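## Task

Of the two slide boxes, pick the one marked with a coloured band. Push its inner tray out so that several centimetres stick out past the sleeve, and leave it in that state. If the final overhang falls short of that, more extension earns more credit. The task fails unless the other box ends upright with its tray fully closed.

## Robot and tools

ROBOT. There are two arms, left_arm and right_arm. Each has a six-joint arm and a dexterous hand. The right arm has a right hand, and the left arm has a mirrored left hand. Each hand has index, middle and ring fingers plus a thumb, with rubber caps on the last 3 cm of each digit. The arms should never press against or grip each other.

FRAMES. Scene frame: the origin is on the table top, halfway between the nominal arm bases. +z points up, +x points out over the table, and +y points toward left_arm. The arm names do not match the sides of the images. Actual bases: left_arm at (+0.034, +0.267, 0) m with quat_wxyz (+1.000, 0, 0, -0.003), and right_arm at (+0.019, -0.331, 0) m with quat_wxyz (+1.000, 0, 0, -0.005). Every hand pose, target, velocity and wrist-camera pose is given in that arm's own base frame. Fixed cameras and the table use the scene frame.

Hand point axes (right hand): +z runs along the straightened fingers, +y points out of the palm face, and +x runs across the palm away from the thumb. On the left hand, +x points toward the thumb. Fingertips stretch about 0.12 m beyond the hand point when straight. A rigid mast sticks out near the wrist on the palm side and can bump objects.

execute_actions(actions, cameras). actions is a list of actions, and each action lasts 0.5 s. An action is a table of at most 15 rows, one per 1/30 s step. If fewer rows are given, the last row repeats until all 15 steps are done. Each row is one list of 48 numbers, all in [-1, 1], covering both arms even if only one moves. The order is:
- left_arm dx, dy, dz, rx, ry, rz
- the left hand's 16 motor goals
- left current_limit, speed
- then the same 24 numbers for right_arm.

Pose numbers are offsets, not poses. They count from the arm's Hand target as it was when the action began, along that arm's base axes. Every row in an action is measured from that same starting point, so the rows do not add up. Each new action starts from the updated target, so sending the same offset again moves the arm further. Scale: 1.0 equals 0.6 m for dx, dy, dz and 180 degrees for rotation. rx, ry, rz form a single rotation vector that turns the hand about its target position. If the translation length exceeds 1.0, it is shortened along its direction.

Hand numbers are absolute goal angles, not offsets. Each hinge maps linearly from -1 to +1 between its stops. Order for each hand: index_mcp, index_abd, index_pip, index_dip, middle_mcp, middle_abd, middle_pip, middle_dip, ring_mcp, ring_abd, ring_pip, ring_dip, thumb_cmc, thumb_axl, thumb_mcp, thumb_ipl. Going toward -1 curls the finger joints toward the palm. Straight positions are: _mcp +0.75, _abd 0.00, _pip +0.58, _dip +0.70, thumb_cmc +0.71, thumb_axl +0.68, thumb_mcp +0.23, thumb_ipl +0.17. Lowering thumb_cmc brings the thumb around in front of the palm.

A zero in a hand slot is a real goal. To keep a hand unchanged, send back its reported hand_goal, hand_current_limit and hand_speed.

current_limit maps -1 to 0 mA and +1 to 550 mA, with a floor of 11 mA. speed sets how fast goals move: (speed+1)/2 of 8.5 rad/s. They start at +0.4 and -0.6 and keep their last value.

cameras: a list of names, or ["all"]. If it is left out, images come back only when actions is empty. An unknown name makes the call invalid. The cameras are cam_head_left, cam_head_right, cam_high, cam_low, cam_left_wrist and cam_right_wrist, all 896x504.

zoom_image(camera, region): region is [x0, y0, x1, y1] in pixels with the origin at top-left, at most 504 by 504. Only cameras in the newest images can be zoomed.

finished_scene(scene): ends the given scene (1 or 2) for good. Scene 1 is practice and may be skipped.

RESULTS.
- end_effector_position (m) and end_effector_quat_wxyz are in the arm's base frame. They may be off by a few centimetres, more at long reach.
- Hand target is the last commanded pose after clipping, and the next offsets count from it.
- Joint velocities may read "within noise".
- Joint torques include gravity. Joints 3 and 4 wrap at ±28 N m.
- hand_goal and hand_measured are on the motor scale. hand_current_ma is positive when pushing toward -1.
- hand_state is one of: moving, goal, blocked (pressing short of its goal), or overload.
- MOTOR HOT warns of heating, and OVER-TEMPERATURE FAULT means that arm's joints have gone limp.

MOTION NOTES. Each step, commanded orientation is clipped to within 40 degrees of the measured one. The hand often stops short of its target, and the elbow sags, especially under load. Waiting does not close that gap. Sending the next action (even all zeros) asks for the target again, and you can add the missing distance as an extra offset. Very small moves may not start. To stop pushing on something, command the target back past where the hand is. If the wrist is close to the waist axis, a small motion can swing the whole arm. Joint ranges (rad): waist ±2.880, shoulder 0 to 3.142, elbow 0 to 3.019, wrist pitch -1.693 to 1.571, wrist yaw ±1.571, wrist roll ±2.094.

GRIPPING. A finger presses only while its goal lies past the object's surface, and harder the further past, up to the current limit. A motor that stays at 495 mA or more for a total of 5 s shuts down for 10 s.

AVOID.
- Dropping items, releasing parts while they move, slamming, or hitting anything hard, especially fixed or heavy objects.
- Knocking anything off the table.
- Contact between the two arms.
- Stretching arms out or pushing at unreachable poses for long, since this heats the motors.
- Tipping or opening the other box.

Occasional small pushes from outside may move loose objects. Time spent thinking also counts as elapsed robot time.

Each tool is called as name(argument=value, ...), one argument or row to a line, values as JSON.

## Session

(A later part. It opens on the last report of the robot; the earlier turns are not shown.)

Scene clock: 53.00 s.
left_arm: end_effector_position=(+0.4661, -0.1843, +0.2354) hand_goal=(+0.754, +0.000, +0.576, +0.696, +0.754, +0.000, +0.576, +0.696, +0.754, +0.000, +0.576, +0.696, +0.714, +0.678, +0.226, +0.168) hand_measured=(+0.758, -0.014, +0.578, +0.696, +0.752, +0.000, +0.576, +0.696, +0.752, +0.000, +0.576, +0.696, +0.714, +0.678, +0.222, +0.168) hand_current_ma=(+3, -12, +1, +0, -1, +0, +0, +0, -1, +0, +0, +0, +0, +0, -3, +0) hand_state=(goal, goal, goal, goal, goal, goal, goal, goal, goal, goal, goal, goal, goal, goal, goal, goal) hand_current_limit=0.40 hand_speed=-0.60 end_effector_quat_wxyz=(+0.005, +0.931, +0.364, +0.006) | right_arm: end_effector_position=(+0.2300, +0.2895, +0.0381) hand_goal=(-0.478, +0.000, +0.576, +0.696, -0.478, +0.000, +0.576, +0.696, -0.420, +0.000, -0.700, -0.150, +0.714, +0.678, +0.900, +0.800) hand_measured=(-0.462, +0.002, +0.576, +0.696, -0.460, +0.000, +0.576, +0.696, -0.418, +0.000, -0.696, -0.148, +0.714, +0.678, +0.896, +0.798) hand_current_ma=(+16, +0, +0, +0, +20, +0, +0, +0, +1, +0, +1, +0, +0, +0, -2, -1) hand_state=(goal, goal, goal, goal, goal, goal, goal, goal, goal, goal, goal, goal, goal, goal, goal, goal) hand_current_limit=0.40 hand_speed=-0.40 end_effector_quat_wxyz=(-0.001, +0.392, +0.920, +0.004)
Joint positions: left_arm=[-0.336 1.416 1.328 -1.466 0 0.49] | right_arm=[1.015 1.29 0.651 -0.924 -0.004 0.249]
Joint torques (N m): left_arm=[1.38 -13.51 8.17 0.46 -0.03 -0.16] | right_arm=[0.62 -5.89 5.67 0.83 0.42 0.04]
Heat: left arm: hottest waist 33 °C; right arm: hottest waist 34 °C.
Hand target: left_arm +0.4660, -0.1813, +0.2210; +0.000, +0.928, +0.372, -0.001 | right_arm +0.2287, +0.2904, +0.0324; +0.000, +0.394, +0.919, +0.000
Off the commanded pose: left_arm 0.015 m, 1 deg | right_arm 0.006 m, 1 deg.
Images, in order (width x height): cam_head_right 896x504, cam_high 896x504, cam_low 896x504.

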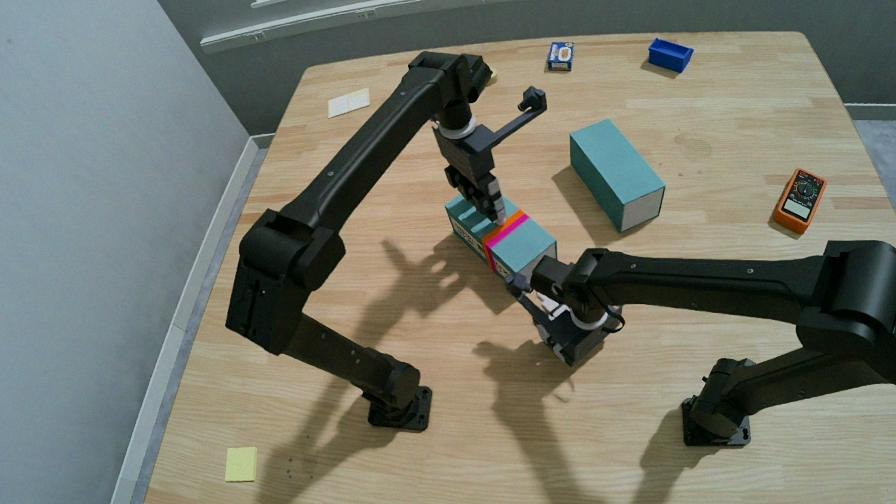

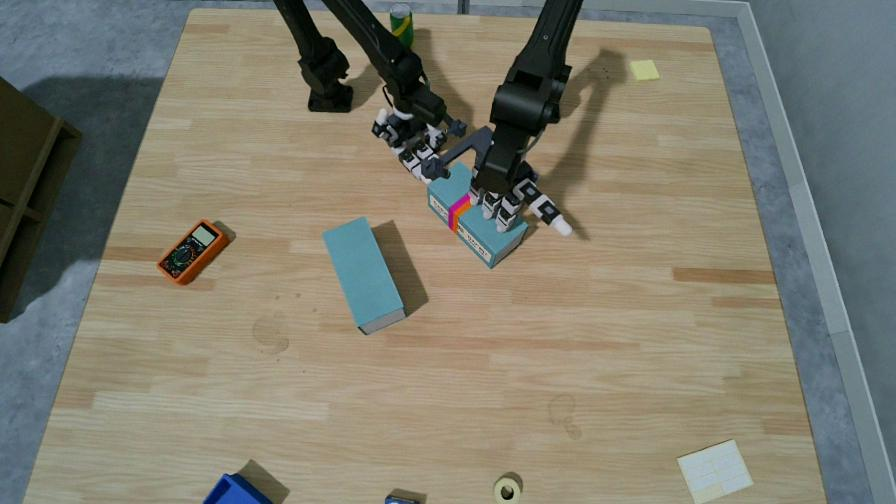

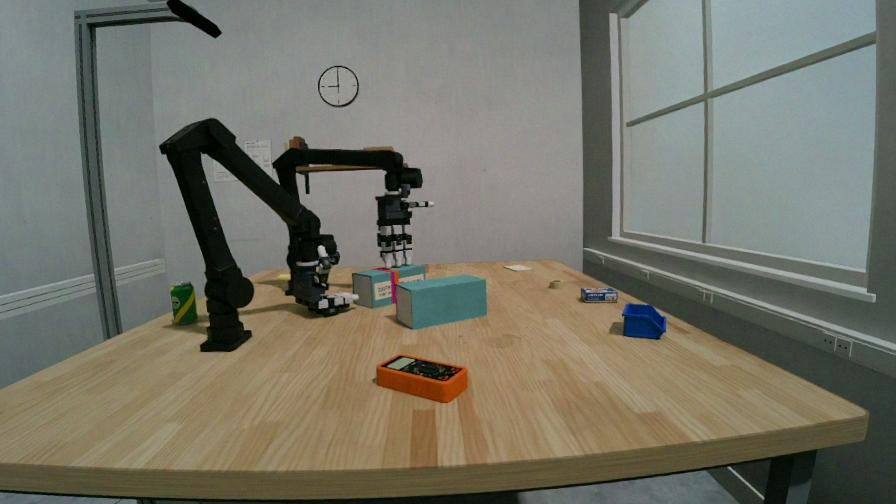

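zoom_image(
  camera="cam_high",
  region=[370, 100, 470, 200],
)

zoom_image(
  camera="cam_head_right",
  region=[480, 200, 640, 380],
)

zoom_image(
  camera="cam_low",
  region=[290, 220, 440, 330],
)

Scaled by 5.040 from the camera's 896x504 image, which has a finer 1280x720 frame.

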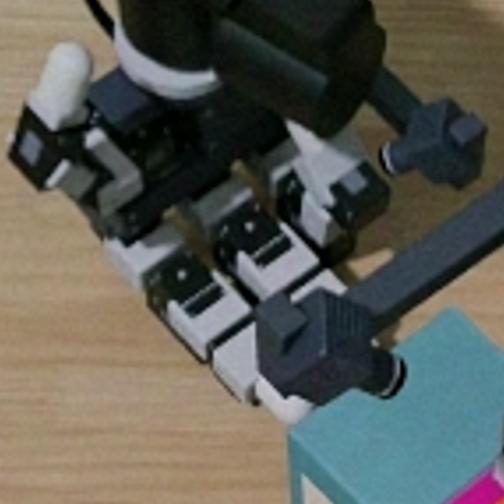

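Scaled by 2.800 from the camera's 896x504 image, which has a finer 1280x720 frame.

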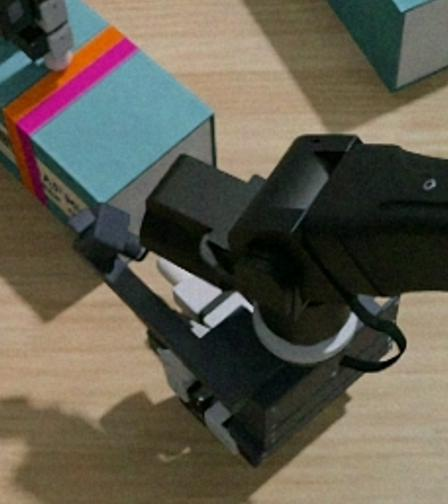

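Scaled by 3.360 from the camera's 896x504 image, which has a finer 1280x720 frame.

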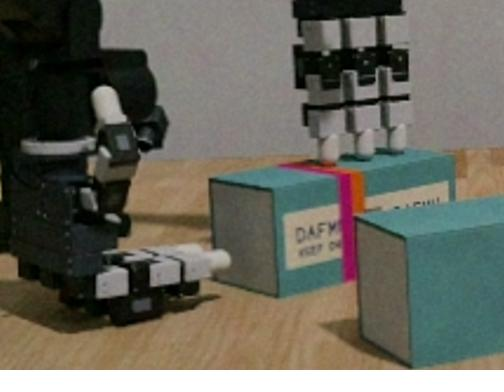

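execute_actions(
  actions=[
    [[0,0,-0.04,0,0,0,0.754,0,0.576,0.696,0.754,0,0.576,0.696,0.754,0,0.576,0.696,0.714,0.678,0.226,0.168,0.4,-0.6,0.024,0.023,0,0,0,0,-0.479,0,0.576,0.696,-0.479,0,0.576,0.696,-0.42,0,-0.7,-0.15,0.714,0.678,0.9,0.8,0.4,-0.4]],
  ],
  cameras=["cam_high","cam_low"],
)

zoom_image(
  camera="cam_high",
  region=[350, 80, 570, 280],
)

zoom_image(
  camera="cam_low",
  region=[290, 170, 490, 330],
)

Scene clock: 57.33 s.
left_arm: end_effector_position=(+0.4642, -0.1846, +0.2372) hand_goal=(+0.754, +0.000, +0.576, +0.696, +0.754, +0.000, +0.576, +0.696, +0.754, +0.000, +0.576, +0.696, +0.714, +0.678, +0.226, +0.168) hand_measured=(+0.756, -0.002, +0.578, +0.698, +0.766, -0.004, +0.586, +0.700, +0.762, +0.000, +0.582, +0.698, +0.714, +0.678, +0.222, +0.168) hand_current_ma=(+1, -1, +2, +1, +15, -3, +9, +3, +8, +0, +4, +1, +0, +0, -3, +0) hand_state=(goal, goal, goal, goal, goal, goal, goal, goal, goal, goal, goal, goal, goal, goal, goal, goal) hand_current_limit=0.40 hand_speed=-0.60 end_effector_quat_wxyz=(+0.021, +0.931, +0.364, +0.020) | right_arm: end_effector_position=(+0.2351, +0.2976, +0.0367) hand_goal=(-0.478, +0.000, +0.576, +0.696, -0.478, +0.000, +0.576, +0.696, -0.420, +0.000, -0.700, -0.150, +0.714, +0.678, +0.900, +0.800) hand_measured=(-0.462, +0.002, +0.576, +0.696, -0.460, +0.000, +0.576, +0.696, -0.432, +0.000, -0.690, -0.150, +0.714, +0.678, +0.896, +0.798) hand_current_ma=(+16, +0, +0, +0, +20, +0, +0, +0, -10, +0, +8, +0, +0, +0, -2, -1) hand_state=(goal, goal, goal, goal, goal, goal, goal, goal, goal, goal, goal, goal, goal, goal, goal, goal) hand_current_limit=0.40 hand_speed=-0.40 end_effector_quat_wxyz=(-0.002, +0.392, +0.920, +0.002)
Joint positions: left_arm=[-0.336 1.386 1.291 -1.418 0.006 0.49] | right_arm=[1.015 1.322 0.675 -0.921 -0.004 0.249]
Joint torques (N m): left_arm=[1.32 -9.82 6.46 1.02 -0.2 -0.15] | right_arm=[-0.62 -4.48 7.32 0.96 0.41 -0.15]
Heat: left arm: hottest waist 33 °C; right arm: hottest waist 34 °C.
Hand target: left_arm +0.4659, -0.1813, +0.1969; +0.000, +0.928, +0.372, -0.001 | right_arm +0.2430, +0.3041, +0.0324; +0.000, +0.394, +0.919, +0.000
Off the commanded pose: left_arm 0.040 m, 4 deg | right_arm 0.011 m, 0 deg.
Images, in order (width x height): cam_high 896x504, cam_low 896x504.

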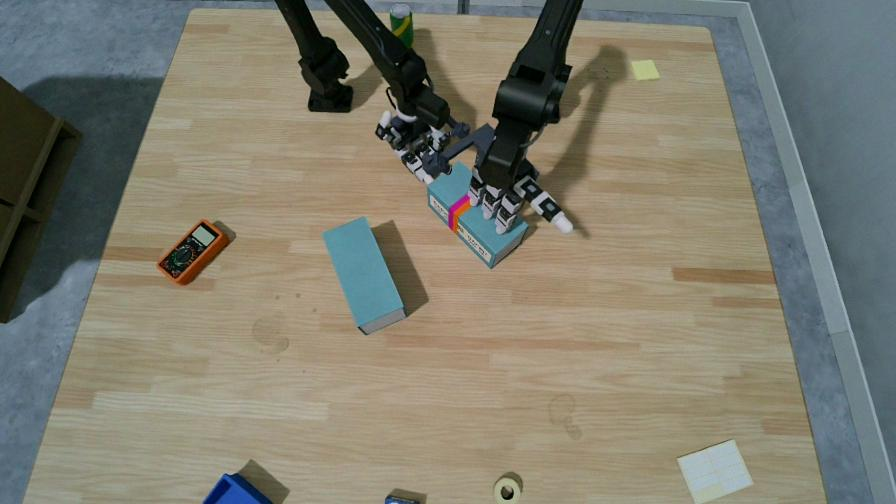

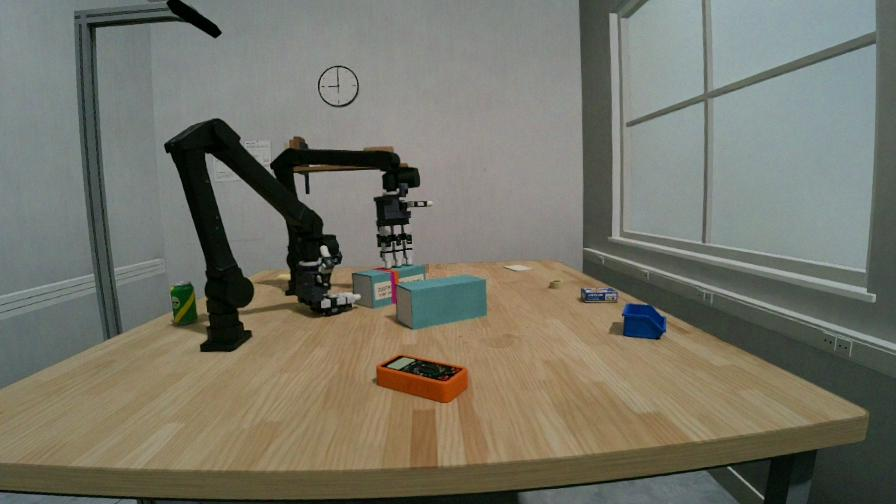

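Scaled by 2.291 from the camera's 896x504 image, which has a finer 1280x720 frame.

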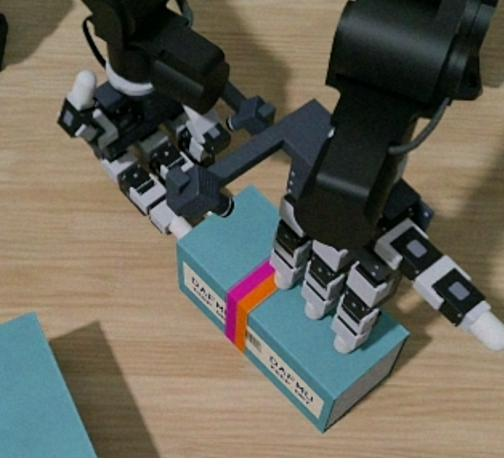

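Scaled by 2.520 from the camera's 896x504 image, which has a finer 1280x720 frame.

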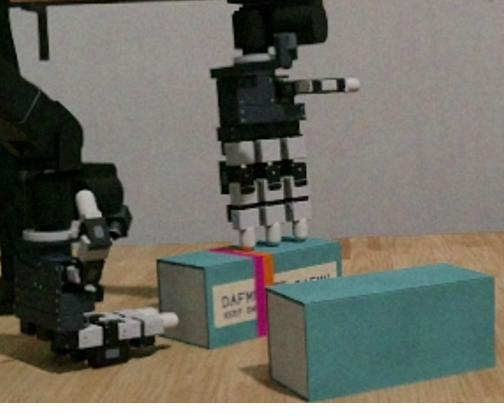

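execute_actions(
  actions=[
    [[0,0,0,0,0,0,0.754,0,0.576,0.696,0.754,0,0.576,0.696,0.754,0,0.576,0.696,0.714,0.678,0.226,0.168,0.4,-0.6,0.024,0.023,0,0,0,0,-0.479,0,0.576,0.696,-0.479,0,0.576,0.696,-0.42,0,-0.7,-0.15,0.714,0.678,0.9,0.8,0.4,-0.4]],
    [[0,0,0,0,0,0,0.754,0,0.576,0.696,0.754,0,0.576,0.696,0.754,0,0.576,0.696,0.714,0.678,0.226,0.168,0.4,-0.6,0.024,0.023,0,0,0,0,-0.479,0,0.576,0.696,-0.479,0,0.576,0.696,-0.42,0,-0.7,-0.15,0.714,0.678,0.9,0.8,0.4,-0.4]],
  ],
  cameras=["cam_high","cam_low"],
)

zoom_image(
  camera="cam_high",
  region=[350, 80, 570, 280],
)

zoom_image(
  camera="cam_low",
  region=[290, 170, 490, 330],
)

Scene clock: 59.73 s.
left_arm: end_effector_position=(+0.4642, -0.1846, +0.2372) hand_goal=(+0.754, +0.000, +0.576, +0.696, +0.754, +0.000, +0.576, +0.696, +0.754, +0.000, +0.576, +0.696, +0.714, +0.678, +0.226, +0.168) hand_measured=(+0.756, -0.002, +0.578, +0.698, +0.766, -0.004, +0.586, +0.700, +0.762, +0.000, +0.582, +0.698, +0.714, +0.678, +0.222, +0.168) hand_current_ma=(+1, -1, +2, +1, +15, -3, +9, +3, +8, +0, +4, +1, +0, +0, -3, +0) hand_state=(goal, goal, goal, goal, goal, goal, goal, goal, goal, goal, goal, goal, goal, goal, goal, goal) hand_current_limit=0.40 hand_speed=-0.60 end_effector_quat_wxyz=(+0.021, +0.931, +0.364, +0.020) | right_arm: end_effector_position=(+0.2520, +0.3174, +0.0358) hand_goal=(-0.478, +0.000, +0.576, +0.696, -0.478, +0.000, +0.576, +0.696, -0.420, +0.000, -0.700, -0.150, +0.714, +0.678, +0.900, +0.800) hand_measured=(-0.462, +0.002, +0.576, +0.696, -0.472, +0.002, +0.576, +0.696, -0.444, +0.000, -0.678, -0.152, +0.714, +0.678, +0.896, +0.798) hand_current_ma=(+16, +0, +0, +0, +3, +0, +0, +0, -30, +0, +24, +0, +0, +0, -2, -1) hand_state=(goal, goal, goal, goal, goal, goal, goal, goal, blocked, goal, blocked, goal, goal, goal, goal, goal) hand_current_limit=0.40 hand_speed=-0.40 end_effector_quat_wxyz=(-0.006, +0.389, +0.921, -0.006)
Joint positions: left_arm=[-0.336 1.386 1.291 -1.418 0.006 0.49] | right_arm=[0.999 1.4 0.752 -0.937 -0.011 0.228]
Joint torques (N m): left_arm=[1.38 -9.88 6.46 1.05 -0.21 -0.15] | right_arm=[-1.61 -4.54 8.83 1.26 0.67 -0.18]
Heat: left arm: hottest waist 33 °C; right arm: hottest waist 34 °C.
Hand target: left_arm +0.4659, -0.1813, +0.1969; +0.000, +0.928, +0.372, -0.001 | right_arm +0.2719, +0.3318, +0.0325; +0.000, +0.394, +0.919, +0.000
Off the commanded pose: left_arm 0.040 m, 4 deg | right_arm 0.025 m, 1 deg.
Images, in order (width x height): cam_high 896x504, cam_low 896x504.

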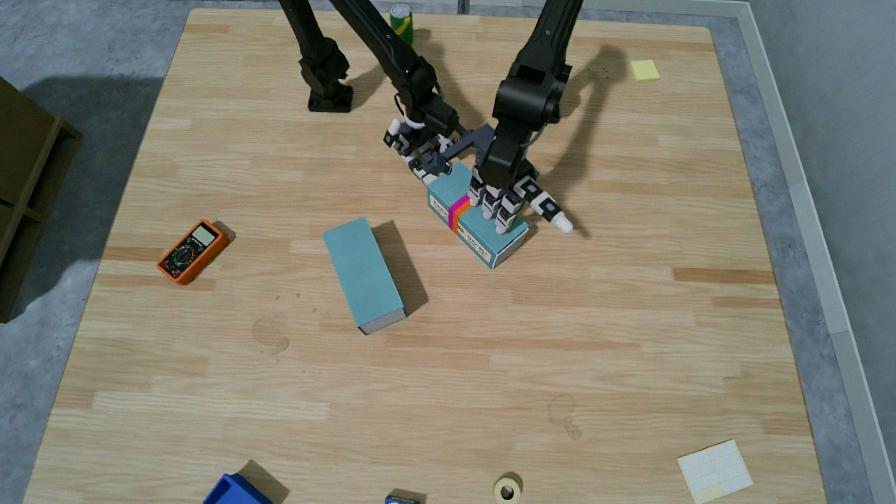

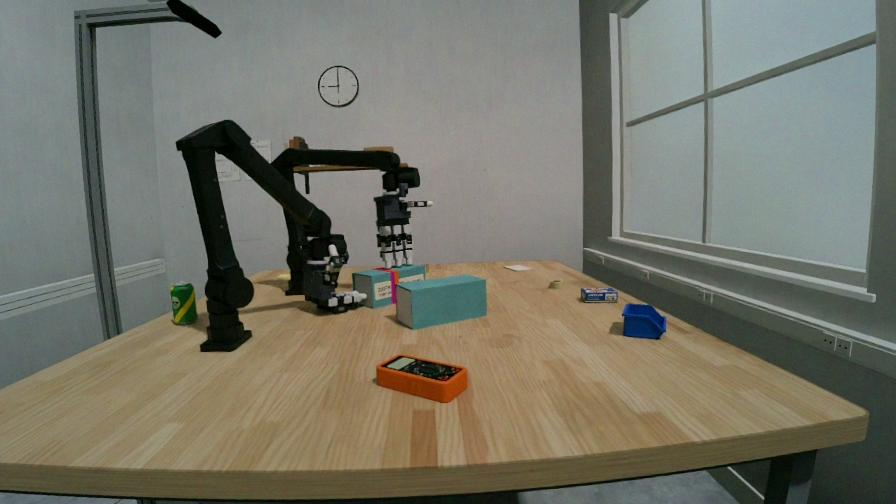

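Scaled by 2.291 from the camera's 896x504 image, which has a finer 1280x720 frame.

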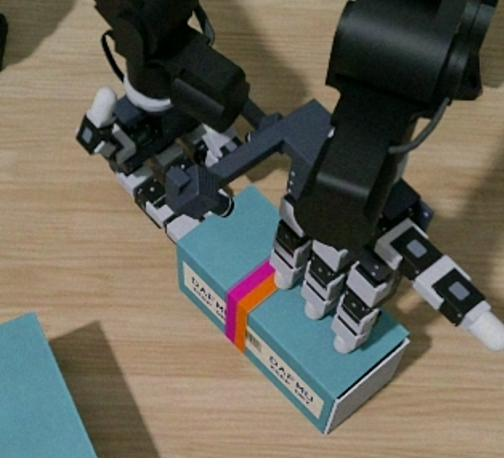

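Scaled by 2.520 from the camera's 896x504 image, which has a finer 1280x720 frame.

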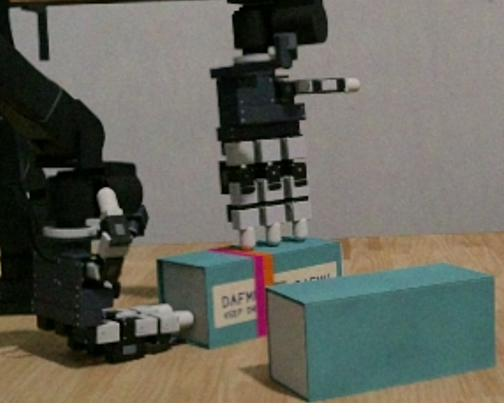

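execute_actions(
  actions=[
    [[0,0,0,0,0,0,0.754,0,0.576,0.696,0.754,0,0.576,0.696,0.754,0,0.576,0.696,0.714,0.678,0.226,0.168,0.4,-0.6,0.031,0.016,0,0,0,0,-0.479,0,0.576,0.696,-0.479,0,0.576,0.696,-0.42,0,-0.7,-0.15,0.714,0.678,0.9,0.8,0.4,-0.4]],
    [[0,0,0,0,0,0,0.754,0,0.576,0.696,0.754,0,0.576,0.696,0.754,0,0.576,0.696,0.714,0.678,0.226,0.168,0.4,-0.6,0.024,0.023,0,0,0,0,-0.479,0,0.576,0.696,-0.479,0,0.576,0.696,-0.42,0,-0.7,-0.15,0.714,0.678,0.9,0.8,0.4,-0.4]],
  ],
  cameras=["cam_high","cam_low","cam_head_left","cam_head_right"],
)

zoom_image(
  camera="cam_high",
  region=[350, 80, 570, 280],
)

zoom_image(
  camera="cam_low",
  region=[290, 170, 490, 330],
)

Scene clock: 63.63 s.
left_arm: end_effector_position=(+0.4642, -0.1846, +0.2372) hand_goal=(+0.754, +0.000, +0.576, +0.696, +0.754, +0.000, +0.576, +0.696, +0.754, +0.000, +0.576, +0.696, +0.714, +0.678, +0.226, +0.168) hand_measured=(+0.756, -0.002, +0.578, +0.698, +0.766, -0.004, +0.586, +0.700, +0.762, +0.000, +0.582, +0.698, +0.714, +0.678, +0.222, +0.168) hand_current_ma=(+1, -1, +2, +1, +15, -3, +9, +3, +8, +0, +4, +1, +0, +0, -3, +0) hand_state=(goal, goal, goal, goal, goal, goal, goal, goal, goal, goal, goal, goal, goal, goal, goal, goal) hand_current_limit=0.40 hand_speed=-0.60 end_effector_quat_wxyz=(+0.021, +0.931, +0.364, +0.020) | right_arm: end_effector_position=(+0.2820, +0.3433, +0.0366) hand_goal=(-0.478, +0.000, +0.576, +0.696, -0.478, +0.000, +0.576, +0.696, -0.420, +0.000, -0.700, -0.150, +0.714, +0.678, +0.900, +0.800) hand_measured=(-0.466, -0.002, +0.578, +0.696, -0.474, -0.004, +0.574, +0.694, -0.444, +0.000, -0.678, -0.152, +0.714, +0.678, +0.896, +0.798) hand_current_ma=(+10, -1, +0, +0, +1, -1, +0, +0, -30, +0, +24, +0, +0, +0, -2, -1) hand_state=(goal, goal, goal, goal, goal, goal, goal, goal, blocked, goal, blocked, goal, goal, goal, goal, goal) hand_current_limit=0.40 hand_speed=-0.40 end_effector_quat_wxyz=(-0.008, +0.386, +0.923, -0.006)
Joint positions: left_arm=[-0.336 1.386 1.291 -1.418 0.006 0.49] | right_arm=[0.964 1.493 0.855 -0.948 -0.014 0.185]
Joint torques (N m): left_arm=[1.32 -9.88 6.46 1.05 -0.21 -0.15] | right_arm=[-2.14 -6.65 8.88 1.25 0.81 -0.17]
Heat: left arm: hottest waist 33 °C; right arm: hottest waist 34 °C.
Hand target: left_arm +0.4659, -0.1813, +0.1969; +0.000, +0.928, +0.372, -0.001 | right_arm +0.3050, +0.3552, +0.0326; +0.000, +0.394, +0.919, +0.000
Off the commanded pose: left_arm 0.040 m, 4 deg | right_arm 0.026 m, 2 deg.
Images, in order (width x height): cam_head_left 896x504, cam_head_right 896x504, cam_high 896x504, cam_low 896x504.

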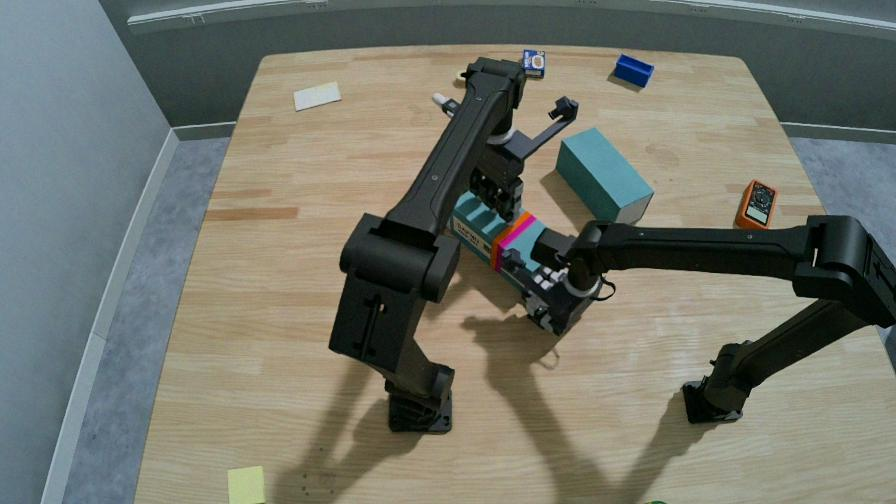

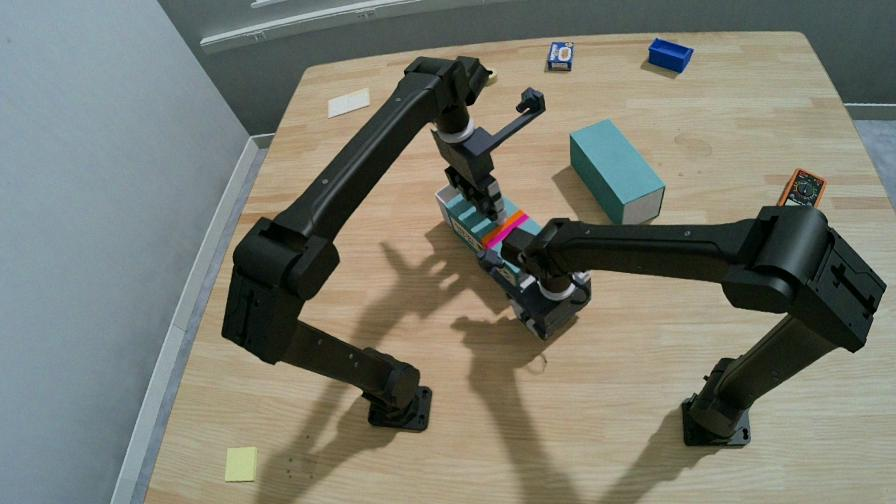

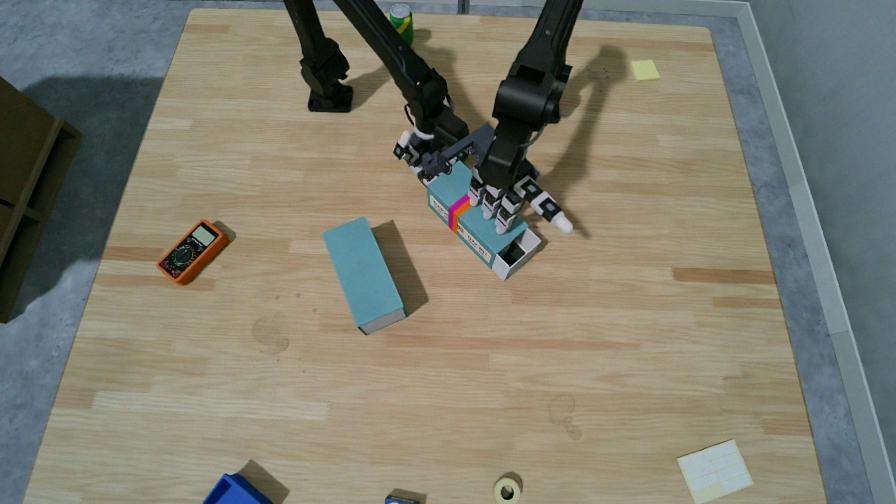

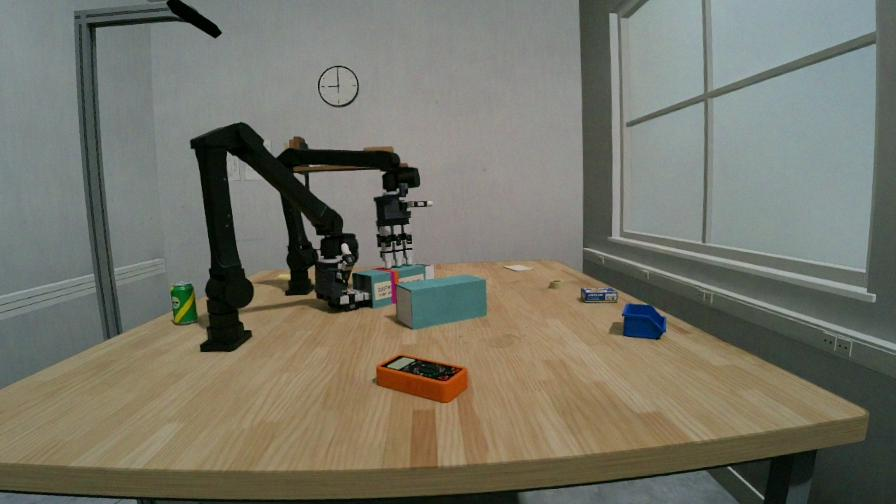

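Scaled by 2.291 from the camera's 896x504 image, which has a finer 1280x720 frame.

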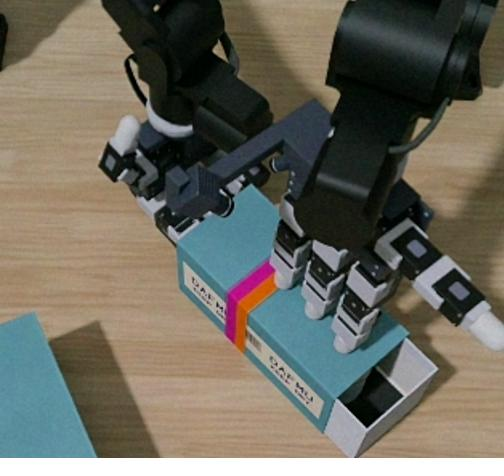

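Scaled by 2.520 from the camera's 896x504 image, which has a finer 1280x720 frame.

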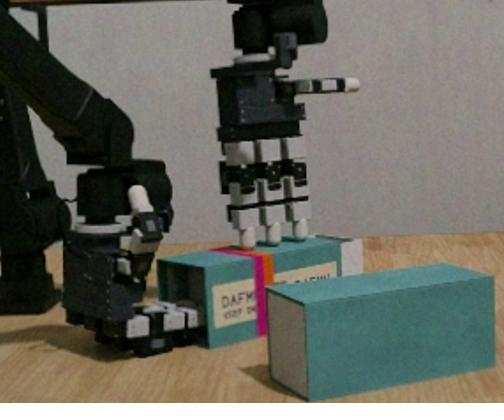

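execute_actions(
  actions=[
    [[0,0,0,0,0,0,0.754,0,0.576,0.696,0.754,0,0.576,0.696,0.754,0,0.576,0.696,0.714,0.678,0.226,0.168,0.4,-0.6,0.024,0.023,0,0,0,0,-0.479,0,0.576,0.696,-0.479,0,0.576,0.696,-0.42,0,-0.7,-0.15,0.714,0.678,0.9,0.8,0.4,-0.4]],
    [[0,0,0,0,0,0,0.754,0,0.576,0.696,0.754,0,0.576,0.696,0.754,0,0.576,0.696,0.714,0.678,0.226,0.168,0.4,-0.6,0.018,0.017,0,0,0,0,-0.479,0,0.576,0.696,-0.479,0,0.576,0.696,-0.42,0,-0.7,-0.15,0.714,0.678,0.9,0.8,0.4,-0.4]],
  ],
  cameras=["cam_high","cam_low","cam_head_left"],
)

zoom_image(
  camera="cam_high",
  region=[350, 80, 570, 280],
)

Scene clock: 66.33 s.
left_arm: end_effector_position=(+0.4644, -0.1848, +0.2373) hand_goal=(+0.754, +0.000, +0.576, +0.696, +0.754, +0.000, +0.576, +0.696, +0.754, +0.000, +0.576, +0.696, +0.714, +0.678, +0.226, +0.168) hand_measured=(+0.756, -0.002, +0.578, +0.698, +0.766, -0.006, +0.586, +0.700, +0.762, +0.000, +0.582, +0.698, +0.714, +0.678, +0.222, +0.168) hand_current_ma=(+1, -1, +2, +1, +15, -3, +9, +3, +9, +0, +4, +1, +0, +0, -3, +0) hand_state=(goal, goal, goal, goal, goal, goal, goal, goal, goal, goal, goal, goal, goal, goal, goal, goal) hand_current_limit=0.40 hand_speed=-0.60 end_effector_quat_wxyz=(+0.022, +0.931, +0.364, +0.021) | right_arm: end_effector_position=(+0.3051, +0.3665, +0.0375) hand_goal=(-0.478, +0.000, +0.576, +0.696, -0.478, +0.000, +0.576, +0.696, -0.420, +0.000, -0.700, -0.150, +0.714, +0.678, +0.900, +0.800) hand_measured=(-0.468, -0.002, +0.578, +0.696, -0.474, -0.004, +0.572, +0.694, -0.444, +0.000, -0.678, -0.152, +0.714, +0.678, +0.896, +0.798) hand_current_ma=(+9, -1, +0, +0, +2, -1, -1, -1, -30, +0, +24, +0, +0, +0, -2, -1) hand_state=(goal, goal, goal, goal, goal, goal, goal, goal, blocked, goal, blocked, goal, goal, goal, goal, goal) hand_current_limit=0.40 hand_speed=-0.40 end_effector_quat_wxyz=(-0.009, +0.387, +0.922, -0.007)
Joint positions: left_arm=[-0.336 1.386 1.291 -1.417 0.006 0.49] | right_arm=[0.95 1.57 0.948 -0.966 -0.014 0.174]
Joint torques (N m): left_arm=[1.32 -9.88 6.46 1.01 -0.22 -0.15] | right_arm=[-1.9 -7.53 9.31 1.25 0.81 -0.21]
Heat: left arm: hottest waist 33 °C; right arm: hottest waist 34 °C.
Hand target: left_arm +0.4660, -0.1813, +0.1969; +0.000, +0.928, +0.372, -0.001 | right_arm +0.3301, +0.3791, +0.0324; +0.000, +0.394, +0.919, +0.000
Off the commanded pose: left_arm 0.041 m, 4 deg | right_arm 0.029 m, 2 deg.
Images, in order (width x height): cam_head_left 896x504, cam_high 896x504, cam_low 896x504.

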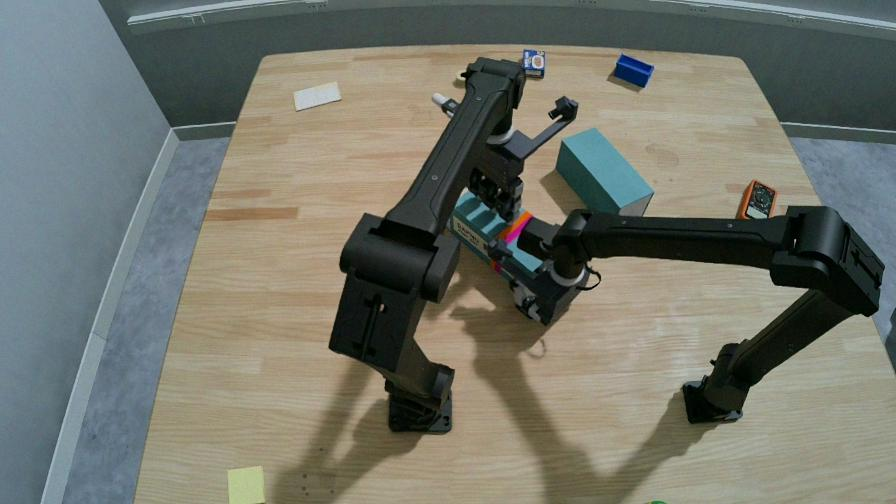

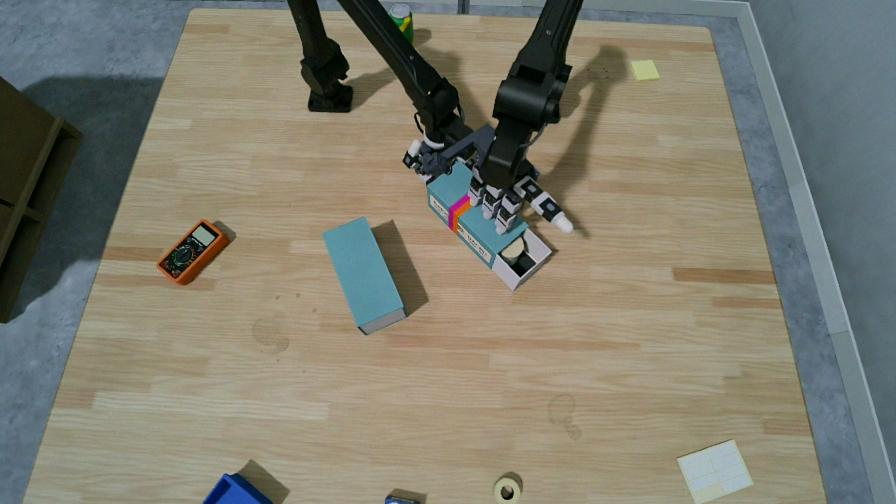

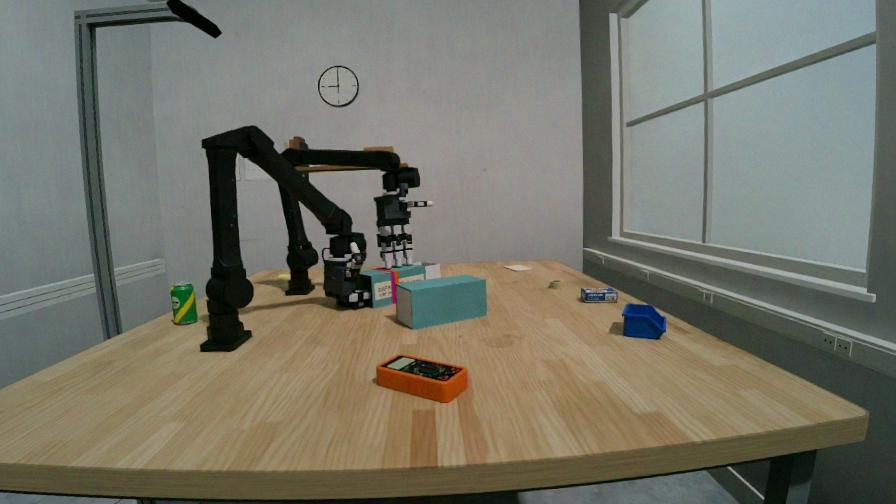

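Scaled by 2.291 from the camera's 896x504 image, which has a finer 1280x720 frame.

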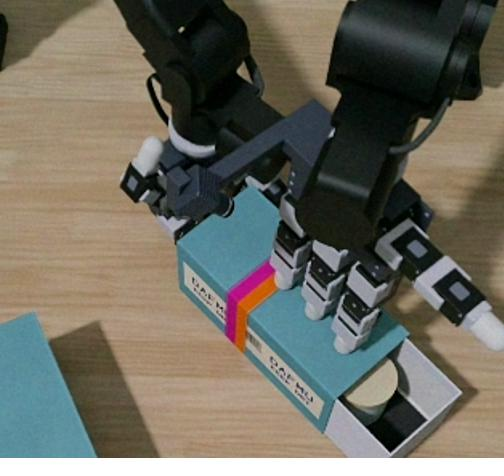

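execute_actions(
  actions=[
    [[0,0,0,0,0,0,0.754,0,0.576,0.696,0.754,0,0.576,0.696,0.754,0,0.576,0.696,0.714,0.678,0.226,0.168,0.4,-0.6,-0.04,-0.038,0,0,0,0,-0.479,0,0.576,0.696,-0.479,0,0.576,0.696,-0.42,0,-0.7,-0.15,0.714,0.678,0.9,0.8,0.4,-0.4]],
    [[0,0,0,0,0,0,0.754,0,0.576,0.696,0.754,0,0.576,0.696,0.754,0,0.576,0.696,0.714,0.678,0.226,0.168,0.4,-0.6,-0.045,-0.043,0,0,0,0,-0.479,0,0.576,0.696,-0.479,0,0.576,0.696,-0.42,0,-0.7,-0.15,0.714,0.678,0.9,0.8,0.4,-0.4]],
    [[0,0,0,0,0,0,0.754,0,0.576,0.696,0.754,0,0.576,0.696,0.754,0,0.576,0.696,0.714,0.678,0.226,0.168,0.4,-0.6,-0.05,-0.048,0,0,0,0,-0.479,0,0.576,0.696,-0.479,0,0.576,0.696,-0.42,0,-0.7,-0.15,0.714,0.678,0.9,0.8,0.4,-0.4]],
    [[0,0,0,0,0,0,0.754,0,0.576,0.696,0.754,0,0.576,0.696,0.754,0,0.576,0.696,0.714,0.678,0.226,0.168,0.4,-0.6,-0.055,-0.053,0,0,0,0,-0.479,0,0.576,0.696,-0.479,0,0.576,0.696,-0.42,0,-0.7,-0.15,0.714,0.678,0.9,0.8,0.4,-0.4]],
    [[0,0,0.06,0,0,0,0.754,0,0.576,0.696,0.754,0,0.576,0.696,0.754,0,0.576,0.696,0.714,0.678,0.226,0.168,0.4,-0.6,-0.04,-0.038,0,0,0,0,-0.479,0,0.576,0.696,-0.479,0,0.576,0.696,-0.42,0,-0.7,-0.15,0.714,0.678,0.9,0.8,0.4,-0.4]],
    [[0,0,0.08,0,0,0,0.754,0,0.576,0.696,0.754,0,0.576,0.696,0.754,0,0.576,0.696,0.714,0.678,0.226,0.168,0.4,-0.6,0,0,0,0,0,0,-0.479,0,0.576,0.696,-0.479,0,0.576,0.696,-0.42,0,-0.7,-0.15,0.714,0.678,0.9,0.8,0.4,-0.4]],
  ],
  cameras=["cam_high","cam_head_right"],
)

zoom_image(
  camera="cam_high",
  region=[350, 80, 570, 300],
)

Scene clock: 71.33 s.
left_arm: end_effector_position=(+0.4519, -0.1799, +0.2638) hand_goal=(+0.754, +0.000, +0.576, +0.696, +0.754, +0.000, +0.576, +0.696, +0.754, +0.000, +0.576, +0.696, +0.714, +0.678, +0.226, +0.168) hand_measured=(+0.750, +0.002, +0.572, +0.694, +0.750, +0.004, +0.572, +0.694, +0.750, +0.004, +0.574, +0.694, +0.714, +0.678, +0.222, +0.168) hand_current_ma=(-3, +1, -2, -1, -2, +2, -2, -1, -3, +1, -2, -1, +0, +0, -3, +0) hand_state=(goal, goal, goal, goal, goal, goal, goal, goal, goal, goal, goal, goal, goal, goal, goal, goal) hand_current_limit=0.40 hand_speed=-0.60 end_effector_quat_wxyz=(-0.009, +0.931, +0.364, -0.013) | right_arm: end_effector_position=(+0.1978, +0.2531, +0.0362) hand_goal=(-0.478, +0.000, +0.576, +0.696, -0.478, +0.000, +0.576, +0.696, -0.420, +0.000, -0.700, -0.150, +0.714, +0.678, +0.900, +0.800) hand_measured=(-0.466, -0.002, +0.580, +0.696, -0.468, -0.002, +0.576, +0.694, -0.430, +0.000, -0.688, -0.148, +0.714, +0.678, +0.896, +0.798) hand_current_ma=(+11, -1, +2, +0, +7, -1, +0, -1, -8, +0, +8, +1, +0, +0, -2, -1) hand_state=(goal, goal, goal, goal, goal, goal, goal, goal, goal, goal, goal, goal, goal, goal, goal, goal) hand_current_limit=0.40 hand_speed=-0.40 end_effector_quat_wxyz=(-0.001, +0.393, +0.919, +0.009)
Joint positions: left_arm=[-0.336 1.404 1.4 -1.598 0.004 0.49] | right_arm=[1.05 1.144 0.527 -0.936 -0.004 0.287]
Joint torques (N m): left_arm=[1.32 -12.98 14.99 -0.55 -0.11 -0.15] | right_arm=[0.73 -5.01 5.07 0.16 0.43 0.04]
Heat: left arm: hottest waist 33 °C; right arm: hottest waist 34 °C.
Hand target: left_arm +0.4660, -0.1813, +0.2810; +0.000, +0.928, +0.372, -0.001 | right_arm +0.1922, +0.2473, +0.0326; +0.000, +0.394, +0.919, +0.000
Off the commanded pose: left_arm 0.022 m, 2 deg | right_arm 0.009 m, 1 deg.
Images, in order (width x height): cam_head_right 896x504, cam_high 896x504.

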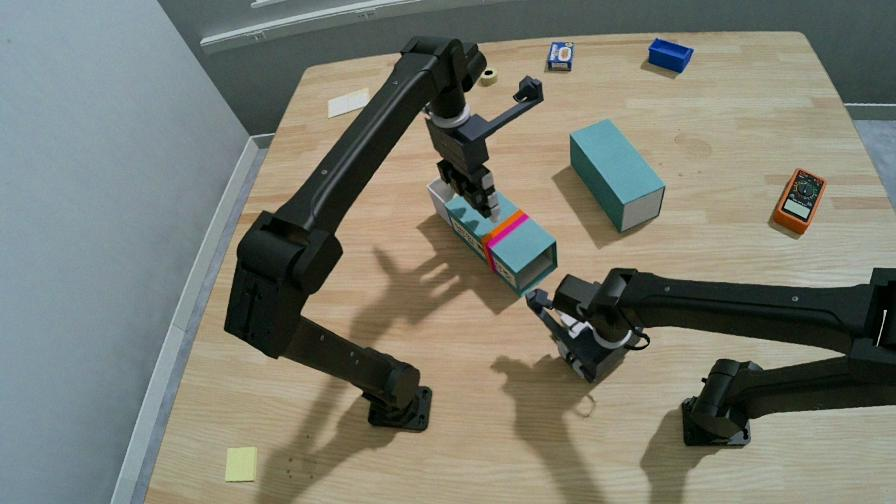

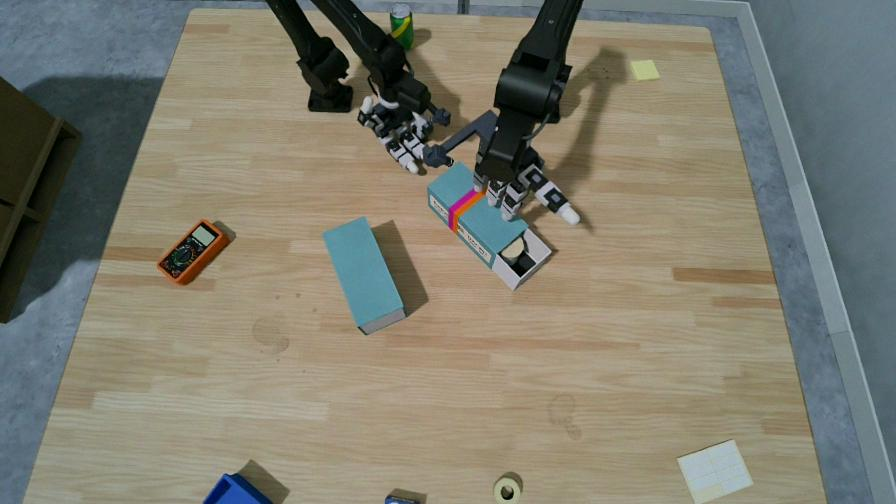

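Scaled by 2.291 from the camera's 896x504 image, which has a finer 1280x720 frame.

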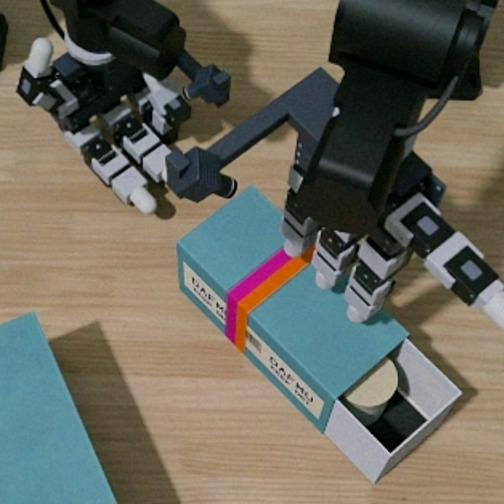

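finished_scene(
  scene=1,
)

The scene is finished: the task was done.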